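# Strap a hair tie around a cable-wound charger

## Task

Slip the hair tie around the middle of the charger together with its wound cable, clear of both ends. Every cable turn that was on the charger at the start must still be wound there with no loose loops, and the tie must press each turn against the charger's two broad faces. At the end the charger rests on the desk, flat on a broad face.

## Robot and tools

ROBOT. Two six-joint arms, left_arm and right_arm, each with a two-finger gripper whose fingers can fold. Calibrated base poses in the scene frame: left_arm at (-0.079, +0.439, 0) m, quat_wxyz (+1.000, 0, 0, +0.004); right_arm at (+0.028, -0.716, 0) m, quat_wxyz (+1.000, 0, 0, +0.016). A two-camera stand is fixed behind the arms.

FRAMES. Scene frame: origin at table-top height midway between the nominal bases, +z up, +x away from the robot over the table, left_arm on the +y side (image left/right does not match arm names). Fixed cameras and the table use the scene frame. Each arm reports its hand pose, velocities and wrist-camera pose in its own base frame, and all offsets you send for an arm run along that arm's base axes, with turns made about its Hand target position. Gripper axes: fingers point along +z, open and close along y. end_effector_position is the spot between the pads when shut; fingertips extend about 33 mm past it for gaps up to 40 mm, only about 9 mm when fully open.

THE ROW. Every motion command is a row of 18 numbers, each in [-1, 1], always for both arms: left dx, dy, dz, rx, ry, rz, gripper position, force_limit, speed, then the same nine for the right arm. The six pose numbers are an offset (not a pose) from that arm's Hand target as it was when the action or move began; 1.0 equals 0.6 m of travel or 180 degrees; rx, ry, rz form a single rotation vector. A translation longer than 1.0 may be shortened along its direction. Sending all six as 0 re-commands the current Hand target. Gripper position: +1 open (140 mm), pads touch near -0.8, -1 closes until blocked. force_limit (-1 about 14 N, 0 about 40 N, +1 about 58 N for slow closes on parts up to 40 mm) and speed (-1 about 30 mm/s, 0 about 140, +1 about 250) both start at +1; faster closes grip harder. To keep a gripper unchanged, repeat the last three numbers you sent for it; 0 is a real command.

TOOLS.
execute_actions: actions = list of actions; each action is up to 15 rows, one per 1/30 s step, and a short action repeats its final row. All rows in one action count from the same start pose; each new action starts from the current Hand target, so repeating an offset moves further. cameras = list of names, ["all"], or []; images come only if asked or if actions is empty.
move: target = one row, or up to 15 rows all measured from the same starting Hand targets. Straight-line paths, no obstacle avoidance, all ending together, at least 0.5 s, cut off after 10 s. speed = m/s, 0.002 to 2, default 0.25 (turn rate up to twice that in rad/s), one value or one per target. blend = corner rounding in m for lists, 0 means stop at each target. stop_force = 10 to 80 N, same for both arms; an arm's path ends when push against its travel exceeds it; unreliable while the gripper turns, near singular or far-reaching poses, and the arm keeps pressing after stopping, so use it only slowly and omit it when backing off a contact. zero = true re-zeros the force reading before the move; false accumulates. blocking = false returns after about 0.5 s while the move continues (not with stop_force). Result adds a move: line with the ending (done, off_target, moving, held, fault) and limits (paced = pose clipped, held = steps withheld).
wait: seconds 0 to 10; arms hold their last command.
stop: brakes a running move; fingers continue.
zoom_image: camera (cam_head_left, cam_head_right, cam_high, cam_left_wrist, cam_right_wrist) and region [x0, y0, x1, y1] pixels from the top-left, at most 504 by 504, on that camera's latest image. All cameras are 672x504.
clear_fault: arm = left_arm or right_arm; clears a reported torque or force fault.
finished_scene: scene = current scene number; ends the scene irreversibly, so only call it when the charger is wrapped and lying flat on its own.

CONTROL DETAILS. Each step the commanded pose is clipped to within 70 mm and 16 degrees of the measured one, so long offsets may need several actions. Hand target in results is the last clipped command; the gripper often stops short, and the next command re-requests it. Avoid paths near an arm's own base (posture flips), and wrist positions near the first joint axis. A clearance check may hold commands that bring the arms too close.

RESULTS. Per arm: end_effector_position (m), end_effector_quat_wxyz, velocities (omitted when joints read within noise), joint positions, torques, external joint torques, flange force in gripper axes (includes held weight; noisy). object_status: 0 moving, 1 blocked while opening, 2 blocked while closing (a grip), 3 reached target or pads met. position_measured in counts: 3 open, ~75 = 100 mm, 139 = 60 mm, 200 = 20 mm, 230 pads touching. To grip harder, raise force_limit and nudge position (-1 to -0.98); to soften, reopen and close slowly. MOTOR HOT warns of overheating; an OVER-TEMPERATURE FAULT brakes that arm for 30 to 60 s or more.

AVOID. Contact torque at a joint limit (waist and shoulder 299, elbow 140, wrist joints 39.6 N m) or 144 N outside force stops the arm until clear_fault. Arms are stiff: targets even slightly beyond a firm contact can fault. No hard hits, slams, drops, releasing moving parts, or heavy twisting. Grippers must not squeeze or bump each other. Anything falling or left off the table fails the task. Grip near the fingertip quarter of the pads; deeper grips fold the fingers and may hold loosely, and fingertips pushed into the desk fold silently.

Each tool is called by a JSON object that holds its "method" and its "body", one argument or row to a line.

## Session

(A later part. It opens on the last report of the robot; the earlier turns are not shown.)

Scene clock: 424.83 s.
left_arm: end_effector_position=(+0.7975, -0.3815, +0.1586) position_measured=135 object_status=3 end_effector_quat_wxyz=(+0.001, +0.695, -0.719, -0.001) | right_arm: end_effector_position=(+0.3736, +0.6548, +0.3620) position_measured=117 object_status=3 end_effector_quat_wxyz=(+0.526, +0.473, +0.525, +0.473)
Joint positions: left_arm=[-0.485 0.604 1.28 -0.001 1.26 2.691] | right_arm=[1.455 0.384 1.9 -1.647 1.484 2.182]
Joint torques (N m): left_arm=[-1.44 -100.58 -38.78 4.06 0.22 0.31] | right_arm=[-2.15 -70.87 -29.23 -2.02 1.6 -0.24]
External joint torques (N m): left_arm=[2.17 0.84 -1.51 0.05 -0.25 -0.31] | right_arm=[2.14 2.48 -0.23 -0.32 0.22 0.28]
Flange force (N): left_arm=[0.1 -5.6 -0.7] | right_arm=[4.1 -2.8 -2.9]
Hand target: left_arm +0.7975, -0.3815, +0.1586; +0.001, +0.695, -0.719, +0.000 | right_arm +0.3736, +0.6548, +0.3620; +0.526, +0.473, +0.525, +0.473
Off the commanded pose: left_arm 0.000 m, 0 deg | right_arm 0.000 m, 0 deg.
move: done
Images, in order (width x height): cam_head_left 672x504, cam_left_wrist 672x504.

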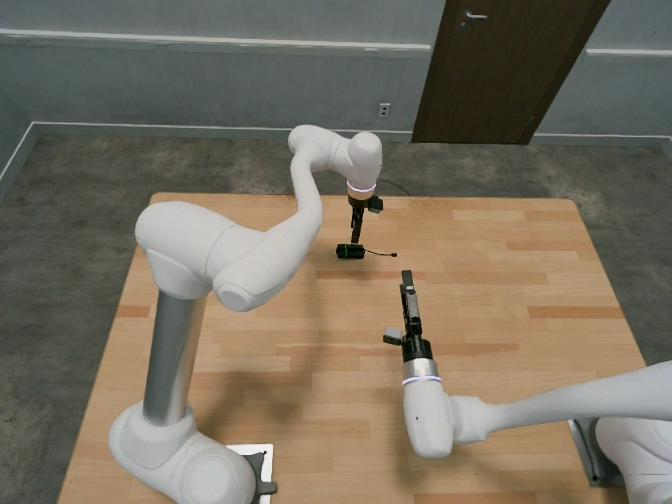

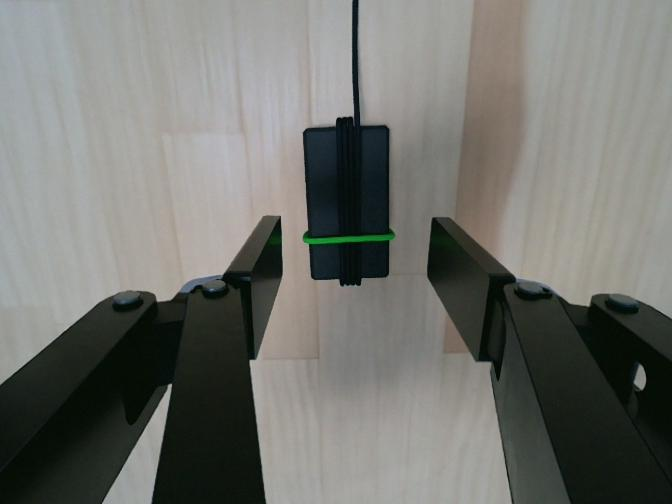

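{"method": "move", "body": {
  "target": [
    [0,0.1667,0.05,0,0,0.011,-0.05,-0.5,-1,0.3773,-0.1747,-0.103,0.2916,0.4705,0.2317,-1,-1,-1],
    [0,0.1667,0.05,0,0,0.011,-0.05,-0.5,-1,0.6013,-0.0913,-0.4,0.2916,0.4705,0.2317,-1,-1,-1]
  ],
  "speed": 0.3,
  "blend": [0.03,0],
  "cameras": ["cam_right_wrist","cam_left_wrist","cam_head_left"]
}}

Scene clock: 459.60 s.
left_arm: end_effector_position=(+0.7975, -0.2815, +0.1886) position_measured=135 object_status=3 end_effector_quat_wxyz=(+0.001, +0.707, -0.707, +0.000) | right_arm: end_effector_position=(+0.7345, +0.6000, +0.1221) position_measured=231 object_status=3 end_effector_quat_wxyz=(-0.358, +0.621, +0.604, +0.349)
Joint positions: left_arm=[-0.38 0.527 1.347 -0.001 1.269 2.762] | right_arm=[0.359 0.64 1.633 -1.794 -0.982 2.63]
Joint torques (N m): left_arm=[-1 -94.37 -39.05 4.04 0.23 0.28] | right_arm=[-2.04 -95.63 -29.83 1.4 -1.55 -0.28]
External joint torques (N m): left_arm=[0.65 1.69 -1.29 0.05 -0.25 -0.28] | right_arm=[1.93 2.46 -0.7 -0.39 0.29 0.28]
Flange force (N): left_arm=[1.5 -5.5 -0.2] | right_arm=[1.0 3.9 4.6]
Hand target: left_arm +0.7975, -0.2815, +0.1886; +0.001, +0.707, -0.707, +0.000 | right_arm +0.7344, +0.6000, +0.1220; -0.358, +0.621, +0.604, +0.349
Off the commanded pose: left_arm 0.000 m, 0 deg | right_arm 0.000 m, 0 deg.
move: done; limits=paced
Images, in order (width x height): cam_head_left 672x504, cam_left_wrist 672x504, cam_right_wrist 672x504.

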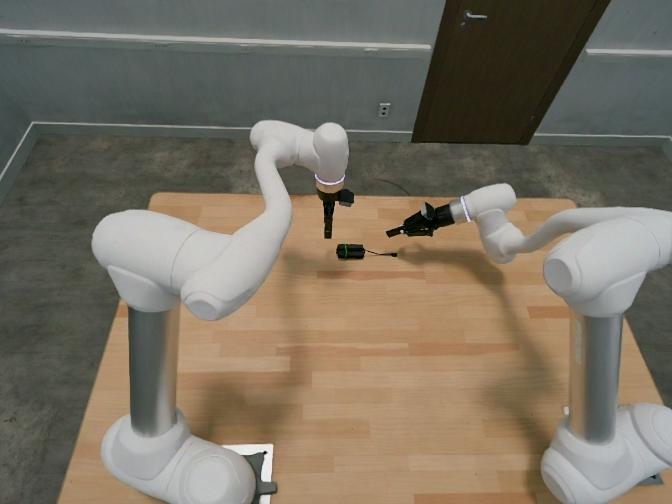

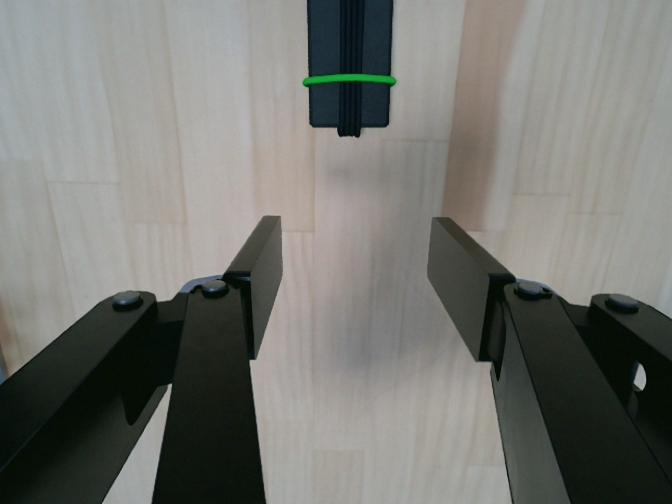

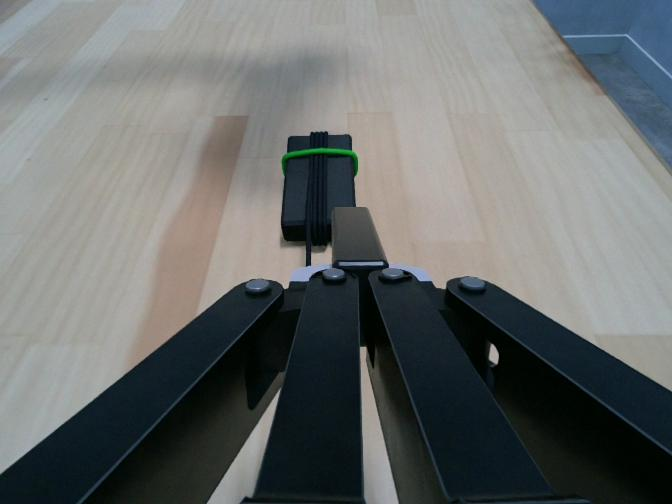

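{"method": "move", "body": {
  "target": [
    [0,-0.094,-0.12,0,0,-0.008,-0.12,-0.5,-1,0,0,0,0,0,0,-1,-1,-1]
  ],
  "speed": 0.2,
  "cameras": ["cam_left_wrist"]
}}

{"method": "zoom_image", "body": {
  "camera": "cam_left_wrist",
  "region": [230, 60, 480, 310]
}}

Scene clock: 466.80 s.
left_arm: end_effector_position=(+0.7974, -0.3379, +0.1167) position_measured=144 object_status=3 end_effector_quat_wxyz=(+0.001, +0.698, -0.716, +0.000) | right_arm: end_effector_position=(+0.7344, +0.6000, +0.1220) position_measured=231 object_status=3 end_effector_quat_wxyz=(-0.358, +0.621, +0.604, +0.349)
Joint positions: left_arm=[-0.44 0.6 1.366 -0.001 1.177 2.727] | right_arm=[0.359 0.64 1.633 -1.794 -0.982 2.63]
Joint torques (N m): left_arm=[-1.24 -98.67 -37.98 3.88 0.26 0.28] | right_arm=[-2.05 -96 -29.93 1.39 -1.56 -0.28]
External joint torques (N m): left_arm=[0.43 0.93 -1.04 0.06 -0.29 -0.28] | right_arm=[2.24 3.15 -0.46 -0.37 0.3 0.28]
Flange force (N): left_arm=[1.2 -3.6 0.1] | right_arm=[0.5 4.0 5.4]
Hand target: left_arm +0.7975, -0.3379, +0.1166; +0.001, +0.698, -0.716, +0.000 | right_arm +0.7344, +0.6000, +0.1220; -0.358, +0.621, +0.604, +0.349
Off the commanded pose: left_arm 0.000 m, 0 deg | right_arm 0.000 m, 0 deg.
move: done
Images, in order (width x height): cam_left_wrist 672x504.

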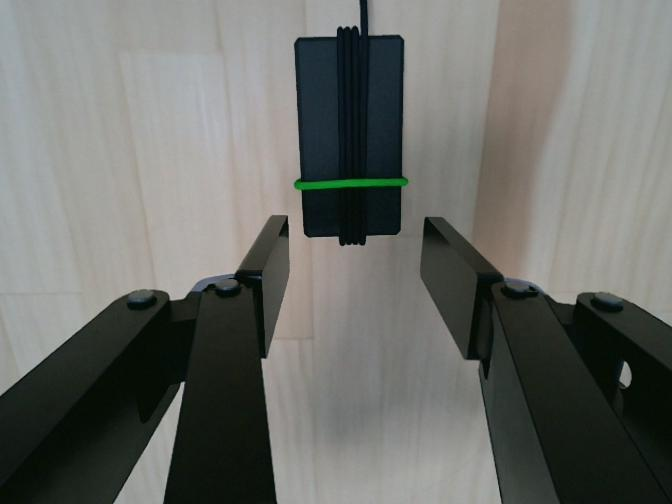

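Scaled by 2.016.

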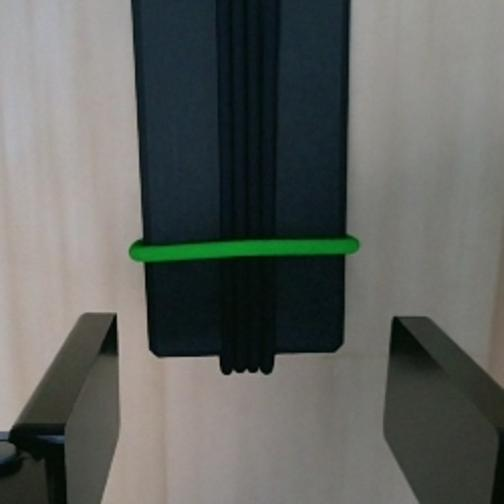

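{"method": "move", "body": {
  "target": [
    [0,0.01,0,0,0,0.003,-0.12,-0.5,-1,0,0,0,0,0,0,-1,-1,-1],
    [0,0.01,-0.1325,0,0,0.003,-0.12,-0.5,-1,0,0,0,0,0,0,-1,-1,-1]
  ],
  "speed": 0.07,
  "cameras": ["cam_left_wrist","cam_right_wrist"]
}}

{"method": "zoom_image", "body": {
  "camera": "cam_left_wrist",
  "region": [230, 60, 480, 310]
}}

Scene clock: 474.87 s.
left_arm: end_effector_position=(+0.7975, -0.3319, +0.0371) position_measured=144 object_status=3 end_effector_quat_wxyz=(+0.001, +0.702, -0.713, +0.000) | right_arm: end_effector_position=(+0.7344, +0.6000, +0.1220) position_measured=231 object_status=3 end_effector_quat_wxyz=(-0.358, +0.621, +0.604, +0.349)
Joint positions: left_arm=[-0.434 0.654 1.432 -0.001 1.058 2.724] | right_arm=[0.359 0.64 1.633 -1.794 -0.982 2.63]
Joint torques (N m): left_arm=[-1.03 -101.52 -35.75 3.68 0.19 0.35] | right_arm=[-2.02 -96.35 -30.03 1.44 -1.54 -0.28]
External joint torques (N m): left_arm=[0.9 1.29 -1.09 0.06 -0.21 -0.35] | right_arm=[2.77 3.85 -0.22 -0.39 0.27 0.27]
Flange force (N): left_arm=[1.0 -4.3 0.6] | right_arm=[0.1 4.1 6.4]
Hand target: left_arm +0.7975, -0.3319, +0.0371; +0.001, +0.702, -0.713, +0.000 | right_arm +0.7344, +0.6000, +0.1220; -0.358, +0.621, +0.604, +0.349
Off the commanded pose: left_arm 0.000 m, 0 deg | right_arm 0.000 m, 0 deg.
move: done
Images, in order (width x height): cam_left_wrist 672x504, cam_right_wrist 672x504.

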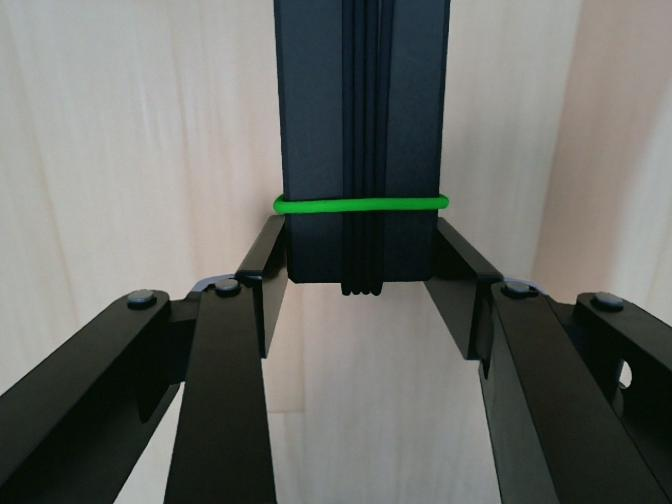

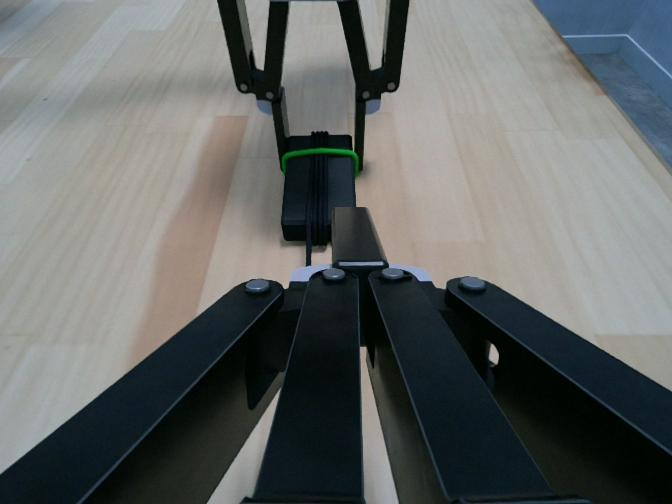

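Scaled by 2.016.

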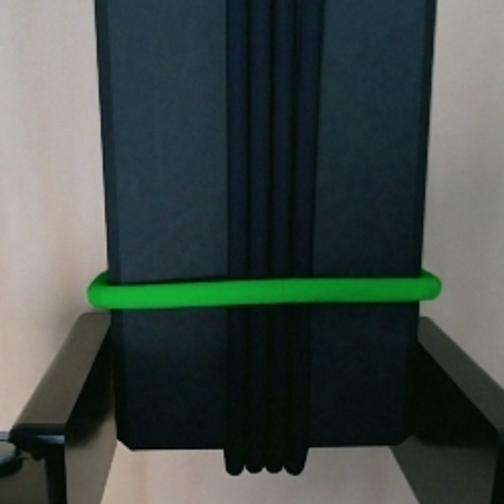

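{"method": "move", "body": {
  "target": [
    [0,0,0,0,0,0,-0.12,-0.5,-1,0,0.03,-0.1417,0,0,0,-1,-1,-1]
  ],
  "speed": 0.1,
  "cameras": ["cam_left_wrist","cam_right_wrist"]
}}

{"method": "zoom_image", "body": {
  "camera": "cam_right_wrist",
  "region": [230, 60, 480, 310]
}}

Scene clock: 480.73 s.
left_arm: end_effector_position=(+0.7975, -0.3319, +0.0371) position_measured=144 object_status=3 end_effector_quat_wxyz=(+0.001, +0.702, -0.713, +0.000) | right_arm: end_effector_position=(+0.7344, +0.6180, +0.0370) position_measured=231 object_status=3 end_effector_quat_wxyz=(-0.358, +0.621, +0.604, +0.349)
Joint positions: left_arm=[-0.434 0.654 1.432 -0.001 1.058 2.724] | right_arm=[0.38 0.743 1.64 -1.707 -0.947 2.503]
Joint torques (N m): left_arm=[-1.37 -101.54 -35.74 3.65 0.15 0.33] | right_arm=[-2.16 -101.09 -26.53 1.55 -1.82 -0.33]
External joint torques (N m): left_arm=[1.32 1.16 -1.13 0.1 -0.17 -0.33] | right_arm=[2.31 3.63 -0.32 -0.38 0.31 0.33]
Flange force (N): left_arm=[0.6 -4.5 0.4] | right_arm=[-0.3 4.0 6.0]
Hand target: left_arm +0.7975, -0.3319, +0.0371; +0.001, +0.702, -0.713, +0.000 | right_arm +0.7344, +0.6180, +0.0370; -0.358, +0.621, +0.604, +0.349
Off the commanded pose: left_arm 0.000 m, 0 deg | right_arm 0.000 m, 0 deg.
move: done
Images, in order (width x height): cam_left_wrist 672x504, cam_right_wrist 672x504.

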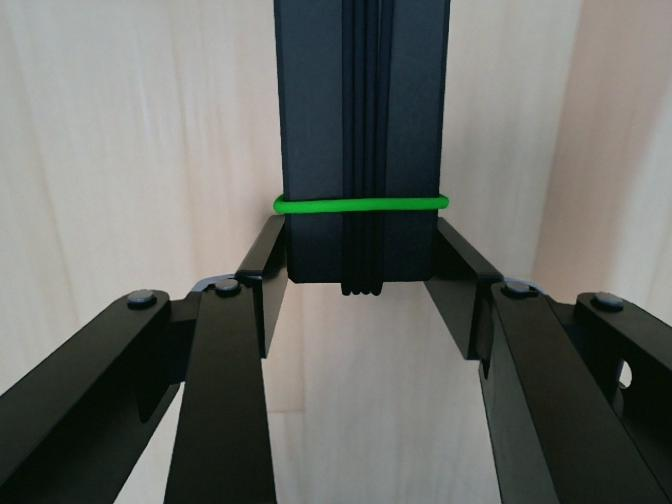

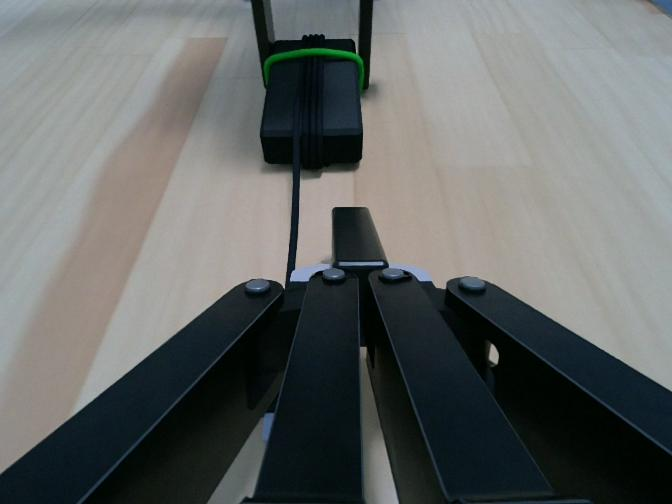

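Scaled by 2.016.

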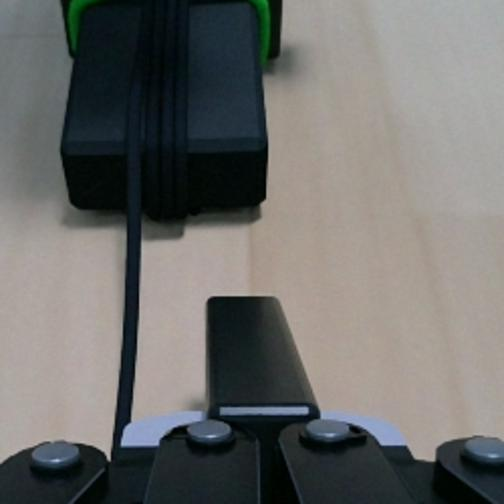

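{"method": "move", "body": {
  "target": [
    [0,0,0,0,0,0,-0.12,-0.5,-1,0,0.093,0,0,0,0,-1,-1,-1]
  ],
  "speed": 0.05,
  "cameras": ["cam_left_wrist","cam_right_wrist"]
}}

{"method": "zoom_image", "body": {
  "camera": "cam_right_wrist",
  "region": [230, 60, 480, 310]
}}

Scene clock: 487.17 s.
left_arm: end_effector_position=(+0.7975, -0.3319, +0.0371) position_measured=144 object_status=3 end_effector_quat_wxyz=(+0.001, +0.702, -0.713, +0.000) | right_arm: end_effector_position=(+0.7344, +0.6738, +0.0370) position_measured=231 object_status=3 end_effector_quat_wxyz=(-0.358, +0.621, +0.604, +0.349)
Joint positions: left_arm=[-0.434 0.654 1.432 -0.001 1.058 2.724] | right_arm=[0.442 0.771 1.582 -1.689 -0.908 2.547]
Joint torques (N m): left_arm=[-1.13 -101.24 -35.56 3.64 0.17 0.31] | right_arm=[-2 -104.49 -27.71 1.62 -1.74 -0.32]
External joint torques (N m): left_arm=[1.25 0.75 -1.33 0.11 -0.19 -0.31] | right_arm=[1.54 3.01 -0.67 -0.42 0.32 0.32]
Flange force (N): left_arm=[0.6 -4.3 0.0] | right_arm=[0.2 4.4 5.0]
Hand target: left_arm +0.7975, -0.3319, +0.0371; +0.001, +0.702, -0.713, +0.000 | right_arm +0.7344, +0.6738, +0.0370; -0.358, +0.621, +0.604, +0.349
Off the commanded pose: left_arm 0.000 m, 0 deg | right_arm 0.000 m, 0 deg.
move: done
Images, in order (width x height): cam_left_wrist 672x504, cam_right_wrist 672x504.

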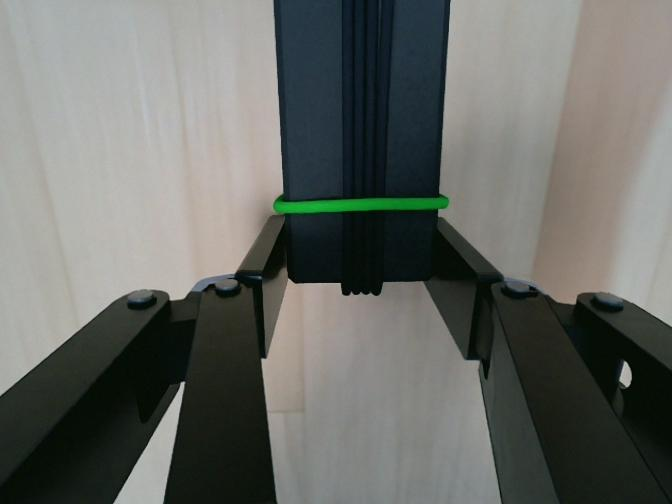

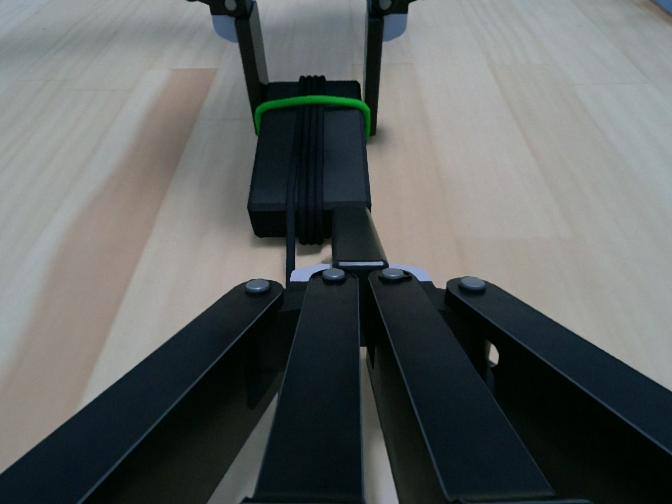

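Scaled by 2.016.

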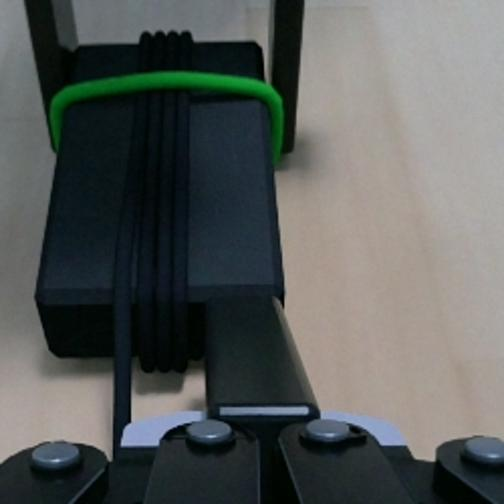

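{"method": "move", "body": {
  "target": [
    [0,-0.022,0,0,0,0,-0.12,-0.5,-1,0,0,0,0,0,0,-1,-1,-1]
  ],
  "speed": 0.02,
  "cameras": ["cam_left_wrist","cam_right_wrist"]
}}

{"method": "zoom_image", "body": {
  "camera": "cam_left_wrist",
  "region": [230, 60, 480, 310]
}}

Scene clock: 494.10 s.
left_arm: end_effector_position=(+0.7975, -0.3451, +0.0371) position_measured=144 object_status=3 end_effector_quat_wxyz=(+0.001, +0.702, -0.713, +0.000) | right_arm: end_effector_position=(+0.7344, +0.6738, +0.0370) position_measured=231 object_status=3 end_effector_quat_wxyz=(-0.358, +0.621, +0.604, +0.349)
Joint positions: left_arm=[-0.448 0.661 1.419 -0.001 1.063 2.71] | right_arm=[0.442 0.771 1.582 -1.689 -0.908 2.547]
Joint torques (N m): left_arm=[-1.76 -102.17 -35.76 3.46 0.1 0.33] | right_arm=[-2.13 -104.55 -27.69 1.62 -1.7 -0.3]
External joint torques (N m): left_arm=[1.36 1.48 -1.12 0.28 -0.13 -0.33] | right_arm=[1.47 3.75 -0.41 -0.44 0.29 0.3]
Flange force (N): left_arm=[0.8 -4.9 0.6] | right_arm=[-0.6 4.7 5.5]
Hand target: left_arm +0.7975, -0.3451, +0.0371; +0.001, +0.702, -0.713, +0.000 | right_arm +0.7344, +0.6738, +0.0370; -0.358, +0.621, +0.604, +0.349
Off the commanded pose: left_arm 0.000 m, 0 deg | right_arm 0.000 m, 0 deg.
move: done
Images, in order (width x height): cam_left_wrist 672x504, cam_right_wrist 672x504.

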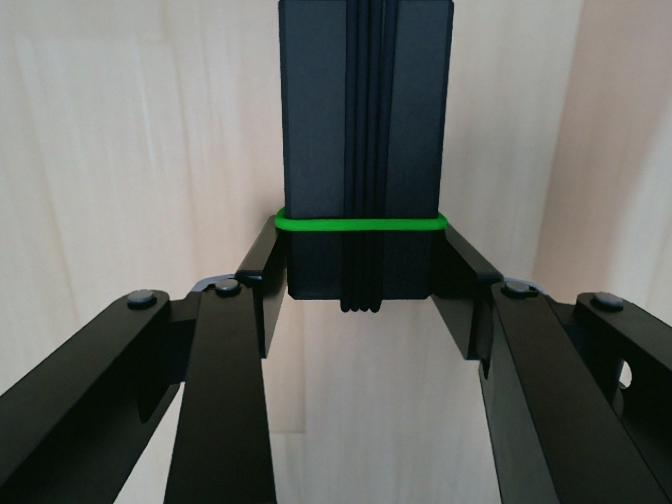

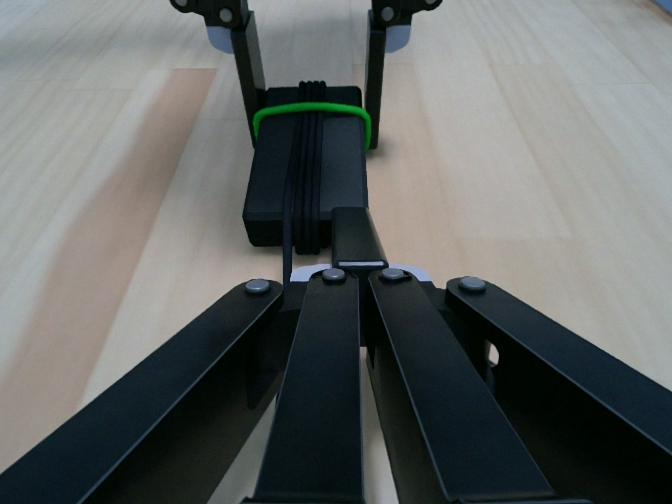

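Scaled by 2.016.

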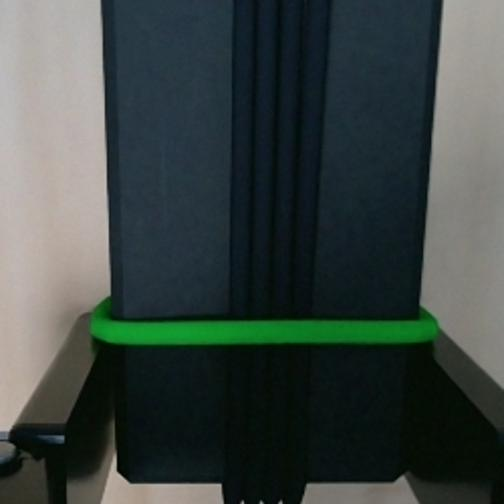

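{"method": "move", "body": {
  "target": [
    [0,-0.02,0,0,0,0,-0.12,-0.5,-1,0,0,0,0,0,0,-1,-1,-1]
  ],
  "speed": 0.02,
  "cameras": ["cam_left_wrist","cam_right_wrist"]
}}

{"method": "zoom_image", "body": {
  "camera": "cam_right_wrist",
  "region": [230, 60, 480, 310]
}}

Scene clock: 499.40 s.
left_arm: end_effector_position=(+0.7975, -0.3571, +0.0371) position_measured=144 object_status=3 end_effector_quat_wxyz=(+0.001, +0.702, -0.713, +0.000) | right_arm: end_effector_position=(+0.7344, +0.6738, +0.0370) position_measured=231 object_status=3 end_effector_quat_wxyz=(-0.358, +0.621, +0.604, +0.349)
Joint positions: left_arm=[-0.46 0.668 1.406 -0.001 1.069 2.698] | right_arm=[0.442 0.771 1.582 -1.689 -0.908 2.547]
Joint torques (N m): left_arm=[-4.54 -103.4 -37.49 2.59 -0.62 0.31] | right_arm=[0.84 -103.94 -27.89 1.78 -2.21 -0.32]
External joint torques (N m): left_arm=[4.74 1.81 0.47 1.17 0.6 -0.31] | right_arm=[-0.37 2.84 -0.15 -0.55 0.76 0.32]
Flange force (N): left_arm=[-3.8 -4.1 0.9] | right_arm=[-0.9 4.1 2.8]
Hand target: left_arm +0.7975, -0.3571, +0.0371; +0.001, +0.702, -0.713, +0.000 | right_arm +0.7344, +0.6738, +0.0370; -0.358, +0.621, +0.604, +0.349
Off the commanded pose: left_arm 0.000 m, 0 deg | right_arm 0.000 m, 0 deg.
move: done
Images, in order (width x height): cam_left_wrist 672x504, cam_right_wrist 672x504.

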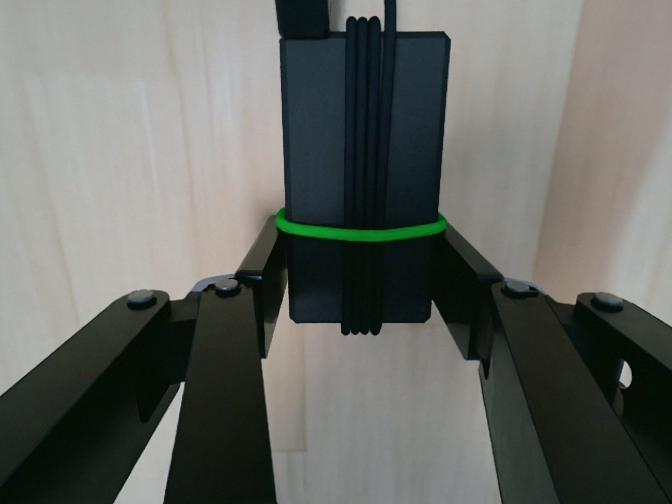

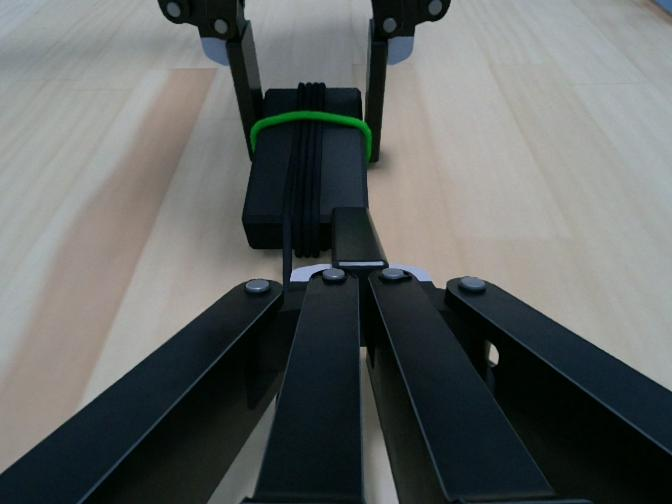

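Scaled by 2.016.

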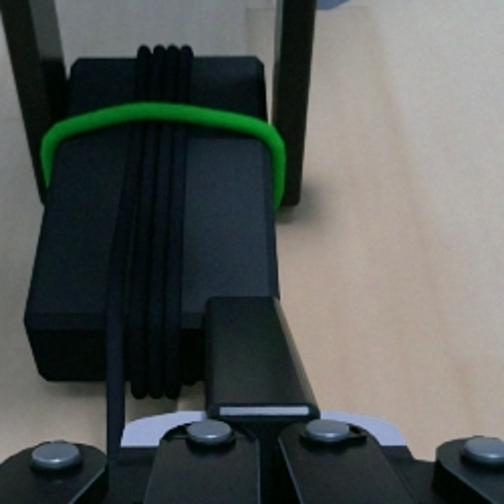

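{"method": "move", "body": {
  "target": [
    [0,-0.014,0,0,0,0,-0.12,-0.5,-1,0,0,0,0,0,0,-1,-1,-1]
  ],
  "speed": 0.02,
  "cameras": ["cam_left_wrist","cam_right_wrist"]
}}

Scene clock: 502.67 s.
left_arm: end_effector_position=(+0.7975, -0.3655, +0.0371) position_measured=144 object_status=3 end_effector_quat_wxyz=(+0.001, +0.702, -0.713, +0.000) | right_arm: end_effector_position=(+0.7344, +0.6738, +0.0370) position_measured=231 object_status=3 end_effector_quat_wxyz=(-0.358, +0.621, +0.604, +0.349)
Joint positions: left_arm=[-0.469 0.673 1.398 -0.001 1.073 2.689] | right_arm=[0.442 0.771 1.582 -1.689 -0.908 2.547]
Joint torques (N m): left_arm=[-5.32 -104.24 -38.34 2.2 -0.96 0.34] | right_arm=[2.37 -104.08 -28.09 1.89 -2.42 -0.32]
External joint torques (N m): left_arm=[5.51 2.18 1.27 1.57 0.94 -0.34] | right_arm=[-2.18 3.25 0.04 -0.68 0.99 0.32]
Flange force (N): left_arm=[-4.9 -3.4 1.2] | right_arm=[-2.1 5.1 1.4]
Hand target: left_arm +0.7975, -0.3655, +0.0371; +0.001, +0.702, -0.713, +0.000 | right_arm +0.7344, +0.6738, +0.0370; -0.358, +0.621, +0.604, +0.349
Off the commanded pose: left_arm 0.000 m, 0 deg | right_arm 0.000 m, 0 deg.
move: done
Images, in order (width x height): cam_left_wrist 672x504, cam_right_wrist 672x504.

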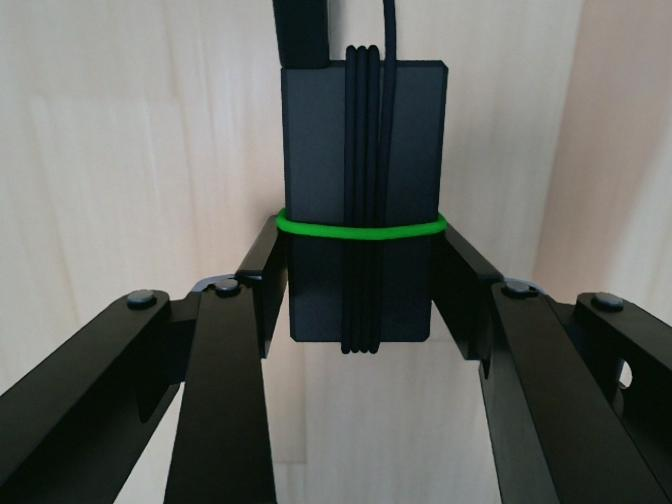

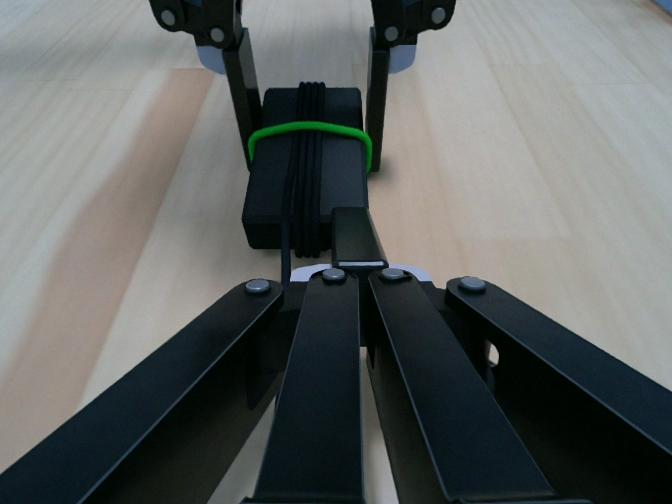

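{"method": "move", "body": {
  "target": [
    [0,0.008,0,0,0,0,-0.12,-0.5,-1,0,0,0,0,0,0,-1,-1,-1],
    [0,0.008,0.15,0,0,0,-0.12,-0.5,-1,0,-0.05,0,0,0,0,-1,-1,-1],
    [0,0.008,0.3,0,0,0,-0.12,-0.5,-1,0,-0.1,0.2,0,0,0,-1,-1,-1]
  ],
  "speed": [0.03,0.06,0.2],
  "blend": [0,0.01,0],
  "cameras": ["cam_left_wrist","cam_right_wrist"]
}}

{"method": "zoom_image", "body": {
  "camera": "cam_left_wrist",
  "region": [270, 70, 430, 270]
}}

{"method": "zoom_image", "body": {
  "camera": "cam_right_wrist",
  "region": [240, 60, 440, 260]
}}

Scene clock: 511.40 s.
left_arm: end_effector_position=(+0.7975, -0.3607, +0.2172) position_measured=144 object_status=3 end_effector_quat_wxyz=(+0.001, +0.702, -0.713, +0.000) | right_arm: end_effector_position=(+0.7344, +0.6138, +0.1569) position_measured=231 object_status=3 end_effector_quat_wxyz=(-0.358, +0.621, +0.604, +0.349)
Joint positions: left_arm=[-0.464 0.563 1.238 -0.001 1.343 2.694] | right_arm=[0.375 0.612 1.605 -1.823 -0.983 2.7]
Joint torques (N m): left_arm=[-0.95 -98.03 -39.62 4.08 0.24 0.28] | right_arm=[-1.95 -94.63 -32 1.36 -1.42 -0.29]
External joint torques (N m): left_arm=[0.55 1.12 -1.59 0.08 -0.26 -0.27] | right_arm=[2.02 2.22 -0.27 -0.39 0.31 0.29]
Flange force (N): left_arm=[2.0 -5.5 -1.1] | right_arm=[1.0 2.7 4.2]
Hand target: left_arm +0.7975, -0.3607, +0.2171; +0.001, +0.702, -0.713, +0.000 | right_arm +0.7344, +0.6138, +0.1570; -0.358, +0.621, +0.604, +0.349
Off the commanded pose: left_arm 0.000 m, 0 deg | right_arm 0.000 m, 0 deg.
move: done
Images, in order (width x height): cam_left_wrist 672x504, cam_right_wrist 672x504.

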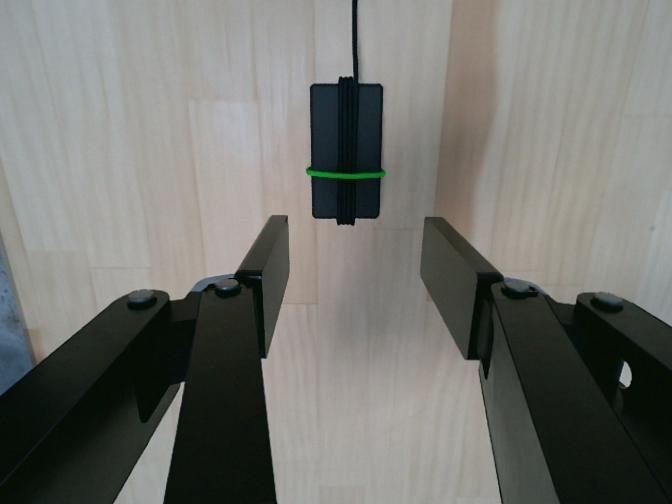

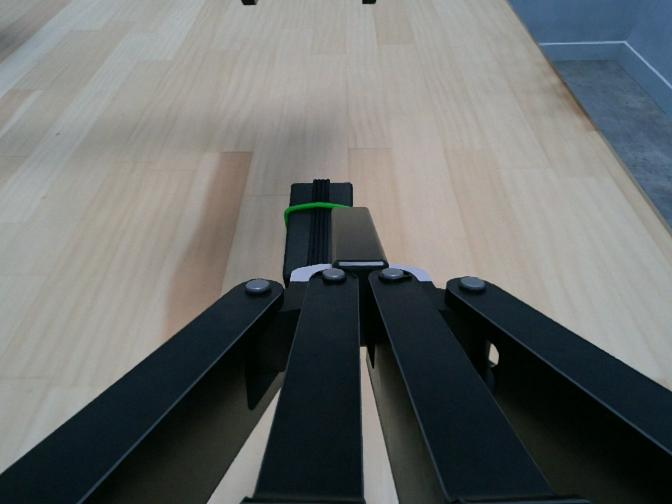

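Scaled by 2.520.

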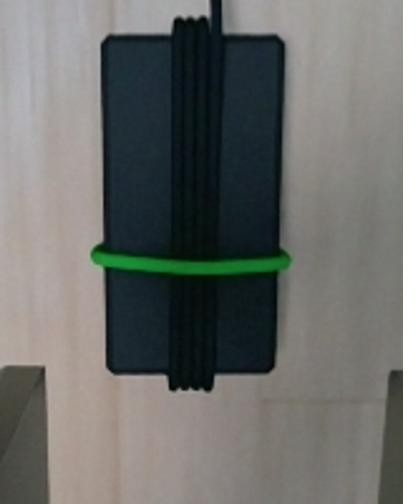

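Scaled by 2.520.

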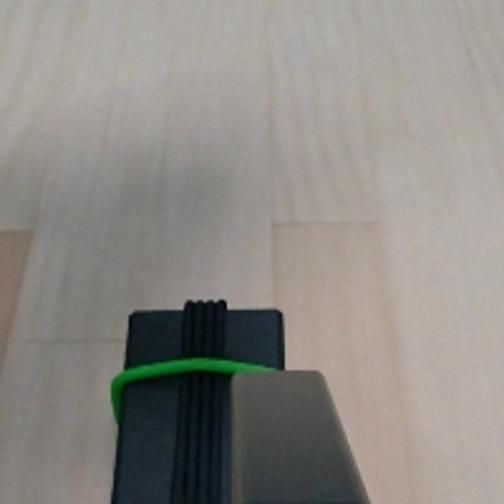

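{"method": "finished_scene", "body": {
  "scene": 2
}}

The scene is finished: the task was done.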